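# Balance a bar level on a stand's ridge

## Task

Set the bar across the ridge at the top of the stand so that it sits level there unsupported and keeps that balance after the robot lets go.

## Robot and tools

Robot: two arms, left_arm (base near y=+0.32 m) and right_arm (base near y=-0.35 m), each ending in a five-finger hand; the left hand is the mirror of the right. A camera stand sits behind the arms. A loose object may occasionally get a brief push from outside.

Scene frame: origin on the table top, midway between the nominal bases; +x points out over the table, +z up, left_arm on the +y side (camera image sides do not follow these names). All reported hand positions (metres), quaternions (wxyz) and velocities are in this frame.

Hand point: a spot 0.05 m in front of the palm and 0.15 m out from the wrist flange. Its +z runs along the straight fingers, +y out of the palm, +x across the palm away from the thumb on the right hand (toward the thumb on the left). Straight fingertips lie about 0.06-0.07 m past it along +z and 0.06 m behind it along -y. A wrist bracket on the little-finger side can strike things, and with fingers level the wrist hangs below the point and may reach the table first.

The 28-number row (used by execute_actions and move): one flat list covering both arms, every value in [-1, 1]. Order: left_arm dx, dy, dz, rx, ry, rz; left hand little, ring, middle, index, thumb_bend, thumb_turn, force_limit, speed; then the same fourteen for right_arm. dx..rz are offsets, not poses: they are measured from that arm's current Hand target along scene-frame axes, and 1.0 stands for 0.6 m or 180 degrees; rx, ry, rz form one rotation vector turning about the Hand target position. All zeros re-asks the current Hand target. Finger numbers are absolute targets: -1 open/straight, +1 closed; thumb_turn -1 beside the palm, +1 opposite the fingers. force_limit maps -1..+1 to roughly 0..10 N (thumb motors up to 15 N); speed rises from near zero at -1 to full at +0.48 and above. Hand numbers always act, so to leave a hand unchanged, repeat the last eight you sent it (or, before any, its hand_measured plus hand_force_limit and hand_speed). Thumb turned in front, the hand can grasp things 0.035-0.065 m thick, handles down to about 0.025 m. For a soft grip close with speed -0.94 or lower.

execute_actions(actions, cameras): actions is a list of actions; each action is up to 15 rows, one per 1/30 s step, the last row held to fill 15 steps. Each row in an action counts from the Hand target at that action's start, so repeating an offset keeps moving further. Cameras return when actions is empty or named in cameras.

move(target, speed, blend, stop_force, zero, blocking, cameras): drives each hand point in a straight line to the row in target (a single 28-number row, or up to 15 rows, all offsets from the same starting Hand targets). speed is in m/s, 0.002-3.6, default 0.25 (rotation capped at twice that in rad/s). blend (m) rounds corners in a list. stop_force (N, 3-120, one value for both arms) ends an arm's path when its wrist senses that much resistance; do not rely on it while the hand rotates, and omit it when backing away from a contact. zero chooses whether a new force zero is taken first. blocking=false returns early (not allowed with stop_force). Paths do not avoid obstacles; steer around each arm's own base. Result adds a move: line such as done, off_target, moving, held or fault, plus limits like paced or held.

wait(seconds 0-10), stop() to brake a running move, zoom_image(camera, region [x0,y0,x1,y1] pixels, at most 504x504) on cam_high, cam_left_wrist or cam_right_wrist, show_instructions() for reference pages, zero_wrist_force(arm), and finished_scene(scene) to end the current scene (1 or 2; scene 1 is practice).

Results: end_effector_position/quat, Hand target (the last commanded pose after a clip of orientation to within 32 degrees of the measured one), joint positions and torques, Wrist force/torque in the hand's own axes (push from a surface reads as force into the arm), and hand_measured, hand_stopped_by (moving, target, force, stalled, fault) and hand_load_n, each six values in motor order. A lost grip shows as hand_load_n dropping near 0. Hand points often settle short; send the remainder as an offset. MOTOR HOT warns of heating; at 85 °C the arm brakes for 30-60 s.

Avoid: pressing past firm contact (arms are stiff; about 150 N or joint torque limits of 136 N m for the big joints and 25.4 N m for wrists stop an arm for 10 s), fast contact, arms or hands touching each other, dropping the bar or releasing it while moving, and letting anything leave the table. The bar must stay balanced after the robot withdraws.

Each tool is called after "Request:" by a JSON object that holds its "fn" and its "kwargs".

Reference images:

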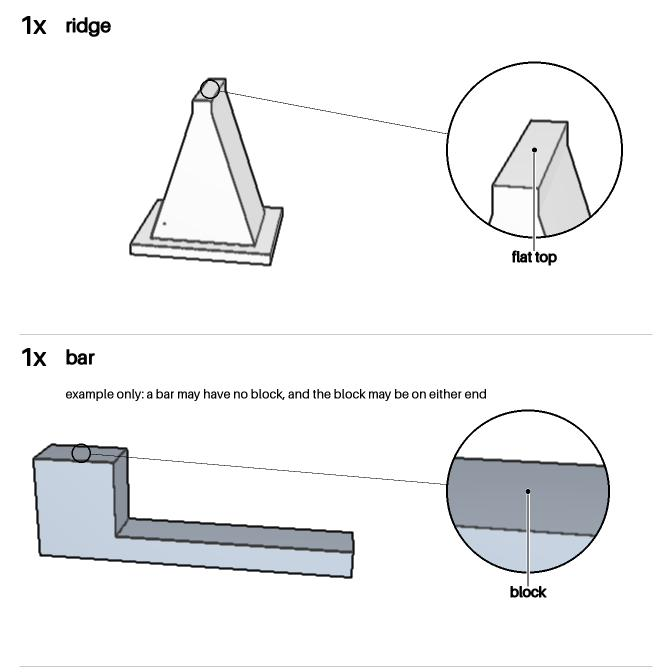

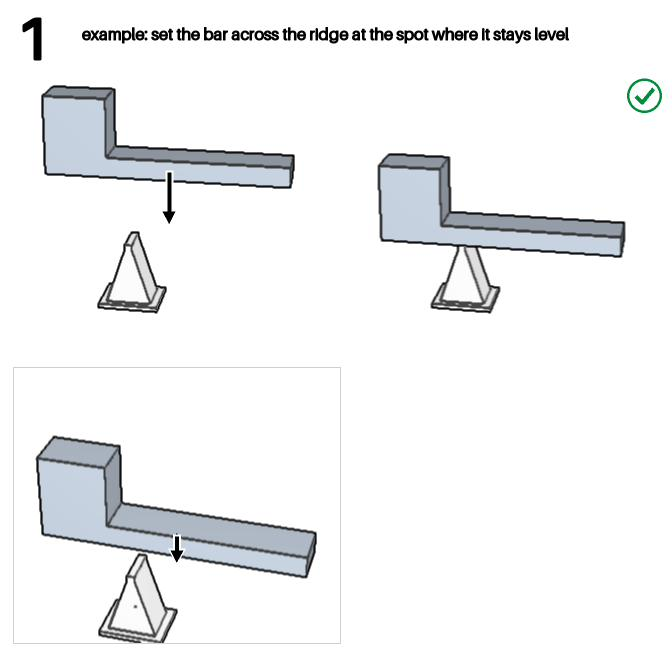

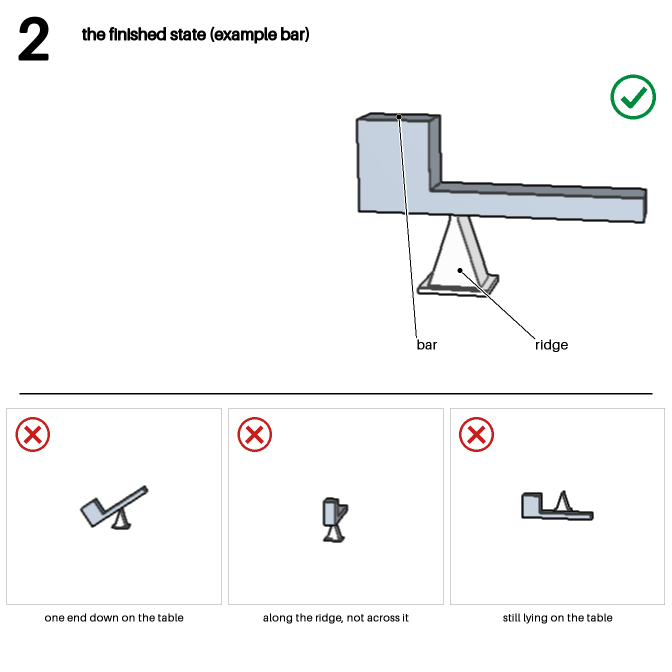

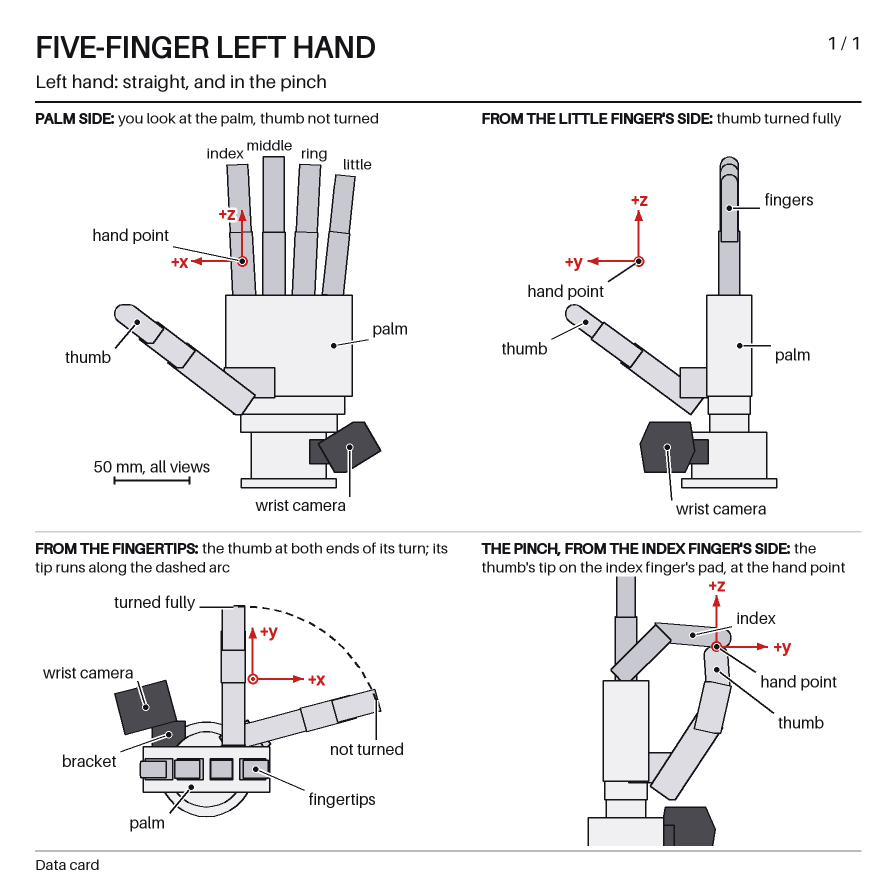

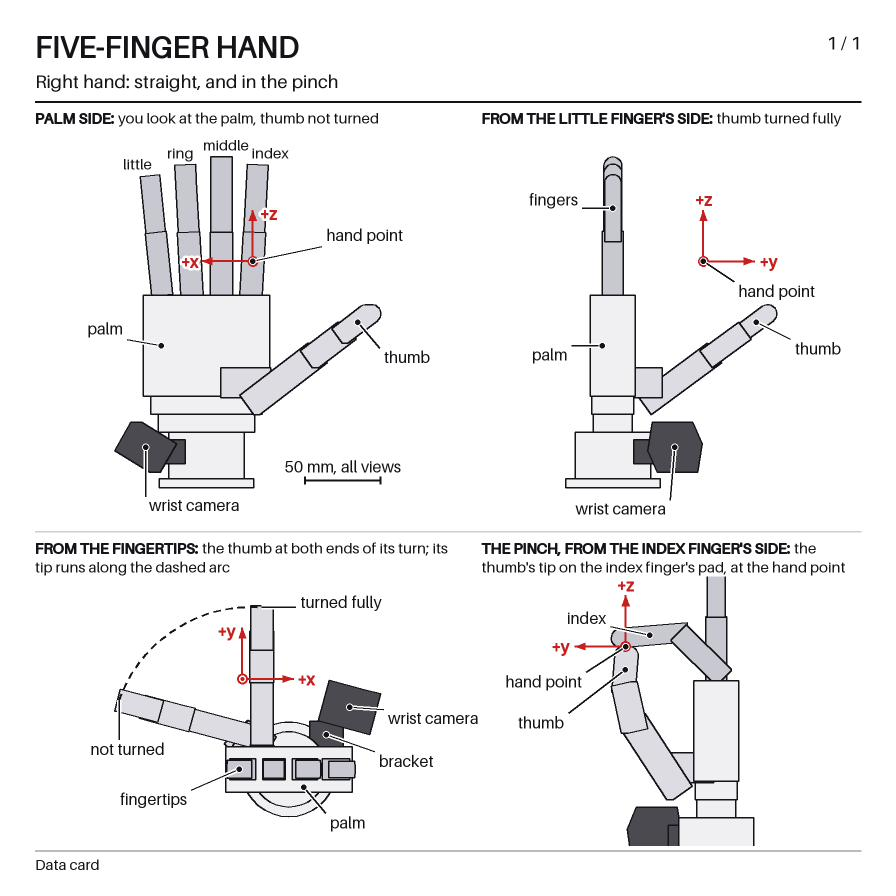

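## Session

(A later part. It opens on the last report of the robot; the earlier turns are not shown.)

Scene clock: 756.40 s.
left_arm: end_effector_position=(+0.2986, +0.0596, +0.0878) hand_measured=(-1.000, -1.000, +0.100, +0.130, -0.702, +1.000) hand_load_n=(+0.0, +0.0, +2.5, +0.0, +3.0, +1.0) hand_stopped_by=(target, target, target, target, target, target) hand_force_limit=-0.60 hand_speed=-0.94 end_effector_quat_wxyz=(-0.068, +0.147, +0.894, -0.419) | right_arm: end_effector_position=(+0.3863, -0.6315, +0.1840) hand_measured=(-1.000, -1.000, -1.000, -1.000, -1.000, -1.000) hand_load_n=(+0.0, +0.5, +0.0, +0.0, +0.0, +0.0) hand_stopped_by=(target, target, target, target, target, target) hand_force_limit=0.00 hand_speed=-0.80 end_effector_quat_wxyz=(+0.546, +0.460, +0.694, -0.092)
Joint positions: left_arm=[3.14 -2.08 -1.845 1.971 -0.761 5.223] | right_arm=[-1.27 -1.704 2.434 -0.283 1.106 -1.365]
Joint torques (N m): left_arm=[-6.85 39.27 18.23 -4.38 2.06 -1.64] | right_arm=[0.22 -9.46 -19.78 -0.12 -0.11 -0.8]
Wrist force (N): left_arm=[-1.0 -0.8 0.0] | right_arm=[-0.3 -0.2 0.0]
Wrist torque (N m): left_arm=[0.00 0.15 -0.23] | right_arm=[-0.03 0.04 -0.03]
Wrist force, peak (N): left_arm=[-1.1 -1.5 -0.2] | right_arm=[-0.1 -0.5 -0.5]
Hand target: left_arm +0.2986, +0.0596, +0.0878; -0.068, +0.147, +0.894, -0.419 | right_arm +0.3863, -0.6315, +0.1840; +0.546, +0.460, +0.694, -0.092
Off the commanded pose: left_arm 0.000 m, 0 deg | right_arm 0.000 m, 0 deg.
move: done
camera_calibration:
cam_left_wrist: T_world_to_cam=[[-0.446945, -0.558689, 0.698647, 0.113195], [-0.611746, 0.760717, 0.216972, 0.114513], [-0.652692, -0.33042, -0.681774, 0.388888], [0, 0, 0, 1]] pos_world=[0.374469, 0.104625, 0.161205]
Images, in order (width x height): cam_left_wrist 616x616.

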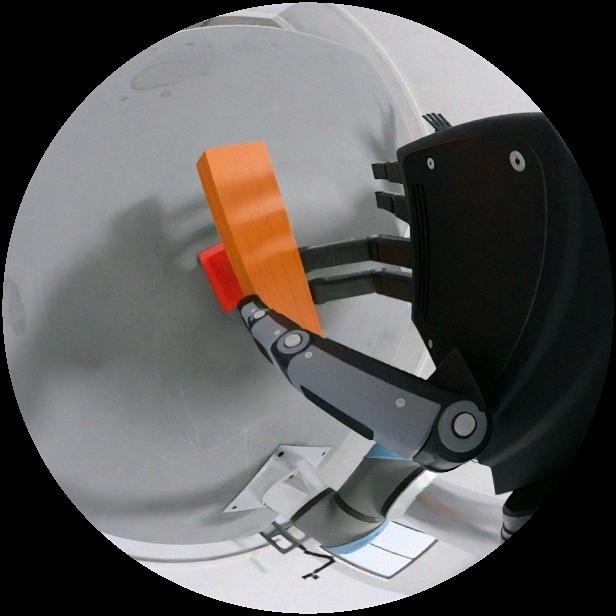

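Request:
{"fn": "move", "kwargs": {"target": [[0,0,0,0,0,0,-1,-1,0.1,0.11,-0.71,1,-0.6,-0.94,0,0,0,0,0,0,-1,-1,-1,-1,-1,-1,0,-0.8]], "cameras": ["cam_left_wrist"]}}

Request:
{"fn": "zoom_image", "kwargs": {"camera": "cam_left_wrist", "region": [180, 130, 340, 330]}}

Scene clock: 765.50 s.
left_arm: end_effector_position=(+0.2986, +0.0596, +0.0878) hand_measured=(-1.000, -1.000, +0.100, +0.110, -0.710, +1.000) hand_load_n=(+0.0, +0.0, +1.0, +0.0, +0.5, +0.0) hand_stopped_by=(target, target, target, target, target, target) hand_force_limit=-0.60 hand_speed=-0.94 end_effector_quat_wxyz=(-0.068, +0.147, +0.894, -0.419) | right_arm: end_effector_position=(+0.3863, -0.6315, +0.1840) hand_measured=(-1.000, -1.000, -1.000, -1.000, -1.000, -1.000) hand_load_n=(+0.0, +0.0, +0.0, +0.0, +0.0, +0.0) hand_stopped_by=(target, target, target, target, target, target) hand_force_limit=0.00 hand_speed=-0.80 end_effector_quat_wxyz=(+0.546, +0.460, +0.694, -0.092)
Joint positions: left_arm=[3.14 -2.08 -1.845 1.971 -0.761 5.223] | right_arm=[-1.27 -1.704 2.434 -0.283 1.106 -1.365]
Joint torques (N m): left_arm=[-6.35 36.03 16.36 -2.88 1.94 -1.7] | right_arm=[-0.24 -8.99 -20.05 -0.08 -0.16 -0.84]
Wrist force (N): left_arm=[-1.1 -1.7 -0.3] | right_arm=[-0.1 -0.3 -0.4]
Wrist torque (N m): left_arm=[-0.06 0.17 -0.21] | right_arm=[-0.02 0.03 -0.02]
Wrist force, peak (N): left_arm=[-1.1 -2.0 -0.3] | right_arm=[0.1 -0.6 -0.5]
Hand target: left_arm +0.2986, +0.0596, +0.0878; -0.068, +0.147, +0.894, -0.419 | right_arm +0.3863, -0.6315, +0.1840; +0.546, +0.460, +0.694, -0.092
Off the commanded pose: left_arm 0.000 m, 0 deg | right_arm 0.000 m, 0 deg.
move: done
camera_calibration:
cam_left_wrist: T_world_to_cam=[[-0.446945, -0.558689, 0.698647, 0.113195], [-0.611746, 0.760717, 0.216972, 0.114513], [-0.652692, -0.33042, -0.681774, 0.388888], [0, 0, 0, 1]] pos_world=[0.374469, 0.104625, 0.161205]
Images, in order (width x height): cam_left_wrist 616x616.

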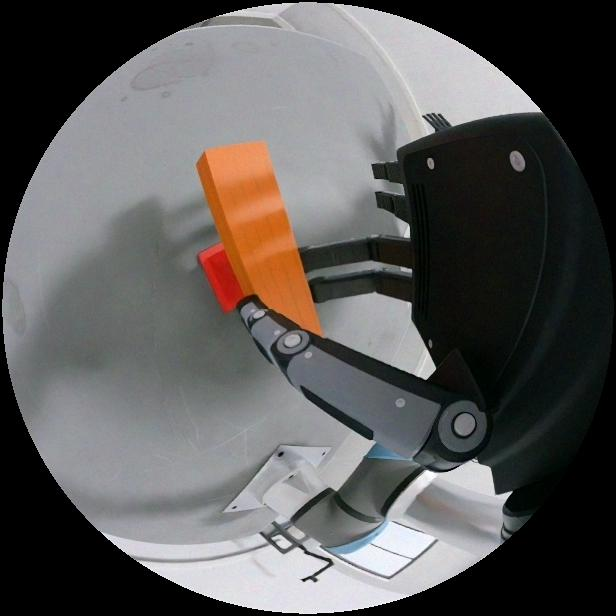

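Scaled by 2.520 from the camera's 616x616 image, which has a finer 880x880 frame.

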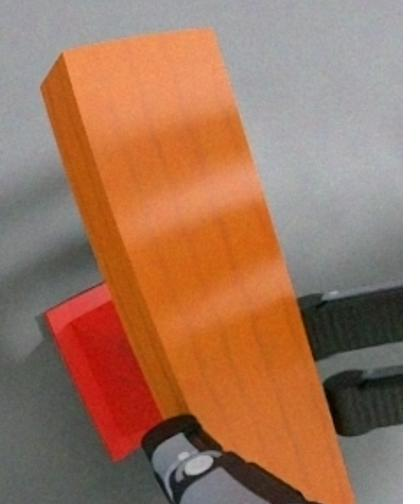

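Request:
{"fn": "move", "kwargs": {"target": [[0,0,0,0,0,0,-1,-1,0.095,0.09,-0.72,1,-0.6,-0.94,0,0,0,0,0,0,-1,-1,-1,-1,-1,-1,0,-0.8]], "cameras": ["cam_left_wrist"]}}

Request:
{"fn": "zoom_image", "kwargs": {"camera": "cam_left_wrist", "region": [180, 130, 340, 330]}}

Scene clock: 771.17 s.
left_arm: end_effector_position=(+0.2986, +0.0596, +0.0878) hand_measured=(-1.000, -1.000, +0.094, +0.090, -0.720, +1.000) hand_load_n=(+0.0, +0.0, +0.0, +0.0, +0.0, +0.0) hand_stopped_by=(target, target, target, target, target, target) hand_force_limit=-0.60 hand_speed=-0.94 end_effector_quat_wxyz=(-0.068, +0.147, +0.894, -0.419) | right_arm: end_effector_position=(+0.3863, -0.6315, +0.1840) hand_measured=(-1.000, -1.000, -1.000, -1.000, -1.000, -1.000) hand_load_n=(+0.0, +0.0, +0.0, +0.0, -0.5, +0.0) hand_stopped_by=(target, target, target, target, target, target) hand_force_limit=0.00 hand_speed=-0.80 end_effector_quat_wxyz=(+0.546, +0.460, +0.694, -0.092)
Joint positions: left_arm=[3.14 -2.08 -1.845 1.971 -0.761 5.223] | right_arm=[-1.27 -1.704 2.434 -0.283 1.106 -1.365]
Joint torques (N m): left_arm=[-6.65 33.25 14.52 -2.33 1.92 -1.7] | right_arm=[-0.61 -10.51 -20.71 -0.24 0.02 -0.72]
Wrist force (N): left_arm=[-1.0 -1.6 -0.4] | right_arm=[0.2 -0.2 -0.3]
Wrist torque (N m): left_arm=[-0.05 0.15 -0.21] | right_arm=[-0.02 -0.03 0.00]
Wrist force, peak (N): left_arm=[-1.4 -2.0 0.0] | right_arm=[-0.2 -0.7 -0.4]
Hand target: left_arm +0.2986, +0.0596, +0.0878; -0.068, +0.147, +0.894, -0.419 | right_arm +0.3863, -0.6315, +0.1840; +0.546, +0.460, +0.694, -0.092
Off the commanded pose: left_arm 0.000 m, 0 deg | right_arm 0.000 m, 0 deg.
move: done
camera_calibration:
cam_left_wrist: T_world_to_cam=[[-0.446945, -0.558689, 0.698647, 0.113195], [-0.611746, 0.760717, 0.216972, 0.114513], [-0.652692, -0.33042, -0.681774, 0.388888], [0, 0, 0, 1]] pos_world=[0.374469, 0.104625, 0.161205]
Images, in order (width x height): cam_left_wrist 616x616.

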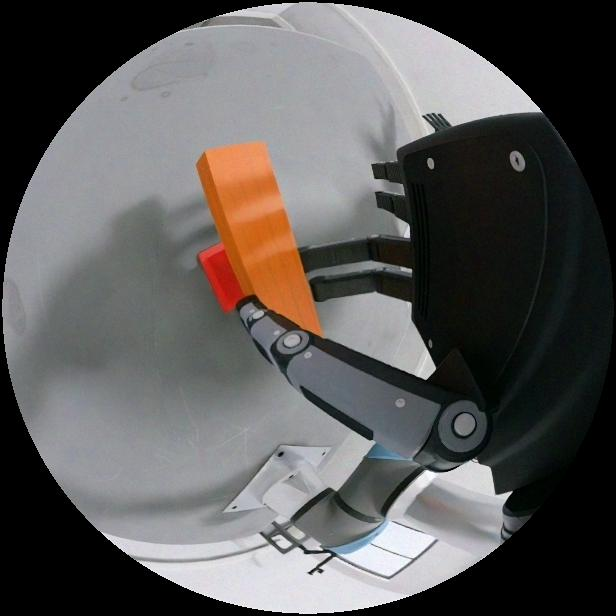

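Scaled by 2.520 from the camera's 616x616 image, which has a finer 880x880 frame.

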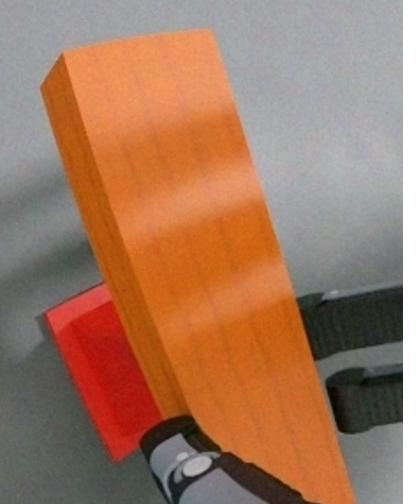

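Request:
{"fn": "move", "kwargs": {"target": [[0,0,0,0,0,0,-1,-1,0.05,0.05,-0.76,1,-0.6,-0.9,0,0,0,0,0,0,-1,-1,-1,-1,-1,-1,0,-0.8]], "cameras": ["cam_high","cam_left_wrist"]}}

Request:
{"fn": "zoom_image", "kwargs": {"camera": "cam_high", "region": [330, 120, 390, 180]}}

Request:
{"fn": "zoom_image", "kwargs": {"camera": "cam_left_wrist", "region": [180, 130, 340, 330]}}

Scene clock: 778.30 s.
left_arm: end_effector_position=(+0.2986, +0.0596, +0.0878) hand_measured=(-1.000, -1.000, +0.050, +0.050, -0.760, +1.000) hand_load_n=(+0.0, +0.0, +0.0, +0.0, +0.0, +0.0) hand_stopped_by=(target, target, target, target, target, target) hand_force_limit=-0.60 hand_speed=-0.90 end_effector_quat_wxyz=(-0.068, +0.147, +0.894, -0.419) | right_arm: end_effector_position=(+0.3863, -0.6315, +0.1840) hand_measured=(-1.000, -1.000, -1.000, -1.000, -1.000, -1.000) hand_load_n=(+0.0, +0.0, +0.0, +0.0, +0.0, +0.0) hand_stopped_by=(target, target, target, target, target, target) hand_force_limit=0.00 hand_speed=-0.80 end_effector_quat_wxyz=(+0.546, +0.460, +0.694, -0.092)
Joint positions: left_arm=[3.14 -2.08 -1.845 1.971 -0.761 5.223] | right_arm=[-1.27 -1.704 2.434 -0.283 1.106 -1.365]
Joint torques (N m): left_arm=[-6.59 30.46 12.48 -2.4 1.94 -1.6] | right_arm=[-0.62 -10.44 -20.53 -0.29 -0.04 -0.75]
Wrist force (N): left_arm=[-1.1 -1.4 -0.4] | right_arm=[-0.2 -0.4 -0.2]
Wrist torque (N m): left_arm=[-0.02 0.16 -0.22] | right_arm=[-0.03 0.03 -0.04]
Wrist force, peak (N): left_arm=[-1.1 -1.9 -0.3] | right_arm=[-0.4 -0.2 -0.9]
Hand target: left_arm +0.2986, +0.0596, +0.0878; -0.068, +0.147, +0.894, -0.419 | right_arm +0.3863, -0.6315, +0.1840; +0.546, +0.460, +0.694, -0.092
Off the commanded pose: left_arm 0.000 m, 0 deg | right_arm 0.000 m, 0 deg.
move: done
camera_calibration:
cam_left_wrist: T_world_to_cam=[[-0.446945, -0.558689, 0.698647, 0.113195], [-0.611746, 0.760717, 0.216972, 0.114513], [-0.652692, -0.33042, -0.681774, 0.388888], [0, 0, 0, 1]] pos_world=[0.374469, 0.104625, 0.161205]
Images, in order (width x height): cam_high 672x504, cam_left_wrist 616x616.

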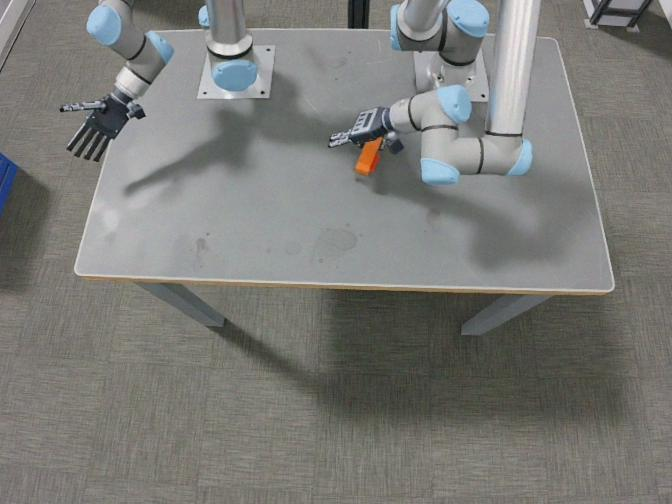

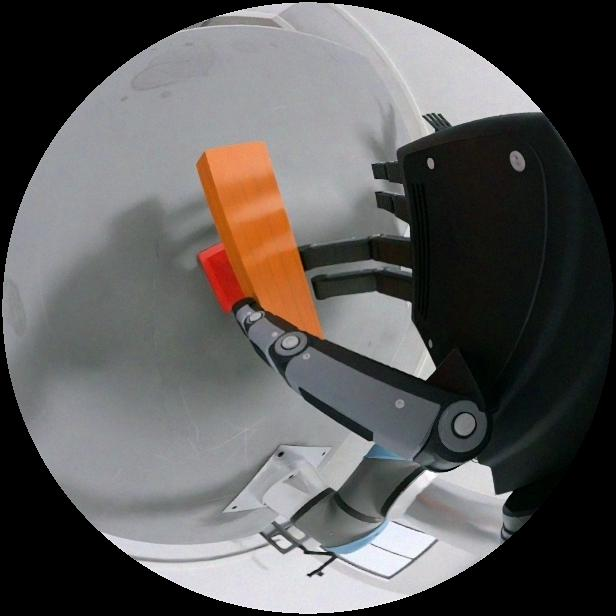

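Scaled by 8.400 from the camera's 672x504 image, which has a finer 960x720 frame.

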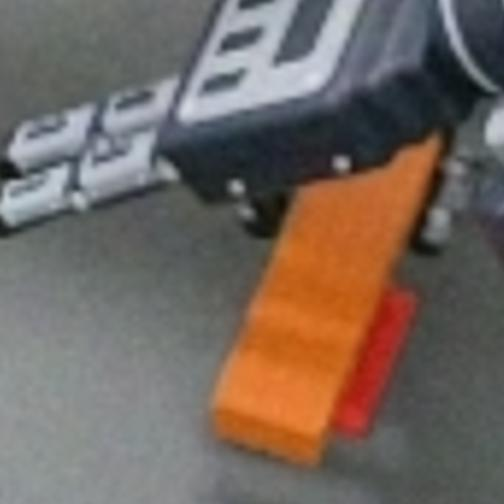

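Scaled by 2.520 from the camera's 616x616 image, which has a finer 880x880 frame.

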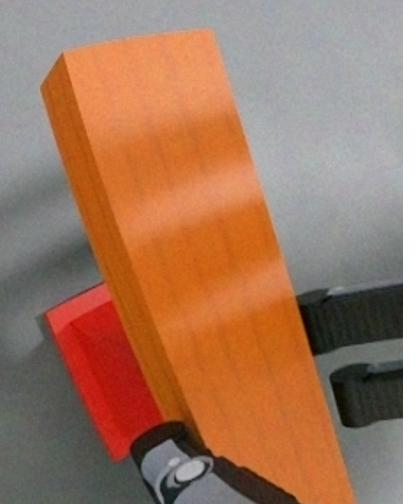

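Request:
{"fn": "move", "kwargs": {"target": [[0,0,0,0,0,0,-1,-1,-0.3,-0.3,-1,1,-0.6,-0.7,0,0,0,0,0,0,-1,-1,-1,-1,-1,-1,0,-0.8],[0,0,0.1,0,0,0,-1,-1,-0.3,-0.3,-1,1,-0.6,-0.7,0,0,0,0,0,0,-1,-1,-1,-1,-1,-1,0,-0.8],[0,0.1,0.3,0,0,0,-1,-1,-0.3,-0.3,-1,1,-0.6,-0.7,0,0,0,0,0,0,-1,-1,-1,-1,-1,-1,0,-0.8]], "speed": [0.05,0.05,0.15], "cameras": ["cam_high","cam_left_wrist"]}}

Request:
{"fn": "zoom_image", "kwargs": {"camera": "cam_high", "region": [330, 100, 410, 180]}}

Scene clock: 798.97 s.
left_arm: end_effector_position=(+0.2986, +0.1196, +0.2677) hand_measured=(-1.000, -1.000, -0.300, -0.300, -1.000, +1.000) hand_load_n=(+0.0, +0.0, -0.5, +0.0, -0.5, +0.5) hand_stopped_by=(target, target, target, target, target, target) hand_force_limit=-0.60 hand_speed=-0.70 end_effector_quat_wxyz=(-0.067, +0.147, +0.894, -0.419) | right_arm: end_effector_position=(+0.3863, -0.6315, +0.1840) hand_measured=(-1.000, -1.000, -1.000, -1.000, -1.000, -1.000) hand_load_n=(+0.0, +0.0, +0.0, +0.0, +0.0, +0.0) hand_stopped_by=(target, target, target, target, target, target) hand_force_limit=0.00 hand_speed=-0.80 end_effector_quat_wxyz=(+0.546, +0.460, +0.694, -0.092)
Joint positions: left_arm=[3.295 -1.813 -1.722 1.445 -0.829 5.418] | right_arm=[-1.27 -1.704 2.434 -0.283 1.106 -1.365]
Joint torques (N m): left_arm=[-6.7 24.39 13.55 -3.68 2.15 -1.67] | right_arm=[-0.21 -10.73 -21.85 -0.3 0.06 -0.83]
Wrist force (N): left_arm=[-0.9 -1.6 -0.3] | right_arm=[0.1 -0.2 -0.2]
Wrist torque (N m): left_arm=[-0.08 0.15 0.02] | right_arm=[-0.01 -0.01 -0.01]
Wrist force, peak (N): left_arm=[-0.9 -2.5 -1.4] | right_arm=[-0.2 0.0 -0.8]
Hand target: left_arm +0.2986, +0.1196, +0.2678; -0.068, +0.147, +0.894, -0.419 | right_arm +0.3863, -0.6315, +0.1840; +0.546, +0.460, +0.694, -0.092
Off the commanded pose: left_arm 0.000 m, 0 deg | right_arm 0.000 m, 0 deg.
move: done
camera_calibration:
cam_left_wrist: T_world_to_cam=[[-0.446955, -0.558742, 0.698597, 0.0210455], [-0.61187, 0.760639, 0.216895, 0.0298246], [-0.652569, -0.330508, -0.681849, 0.53146], [0, 0, 0, 1]] pos_world=[0.374469, 0.164725, 0.341205]
Images, in order (width x height): cam_high 672x504, cam_left_wrist 616x616.

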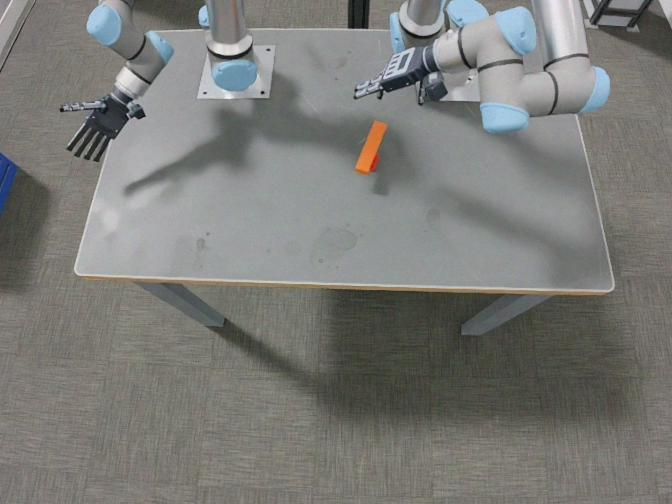

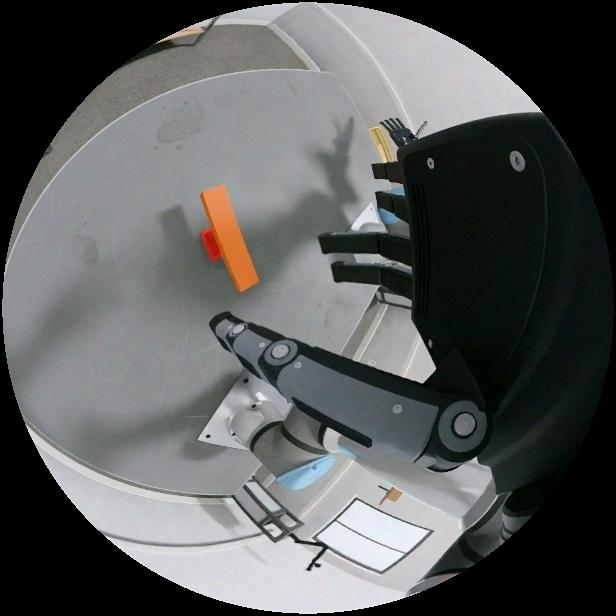

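Scaled by 6.300 from the camera's 672x504 image, which has a finer 960x720 frame.

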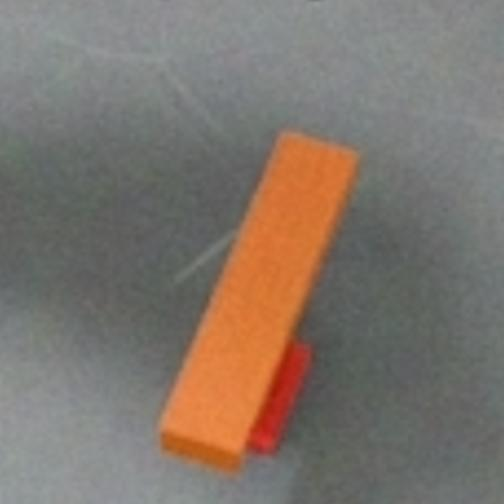

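Request:
{"fn": "finished_scene", "kwargs": {"scene": 1}}

The scene is finished: the task was done.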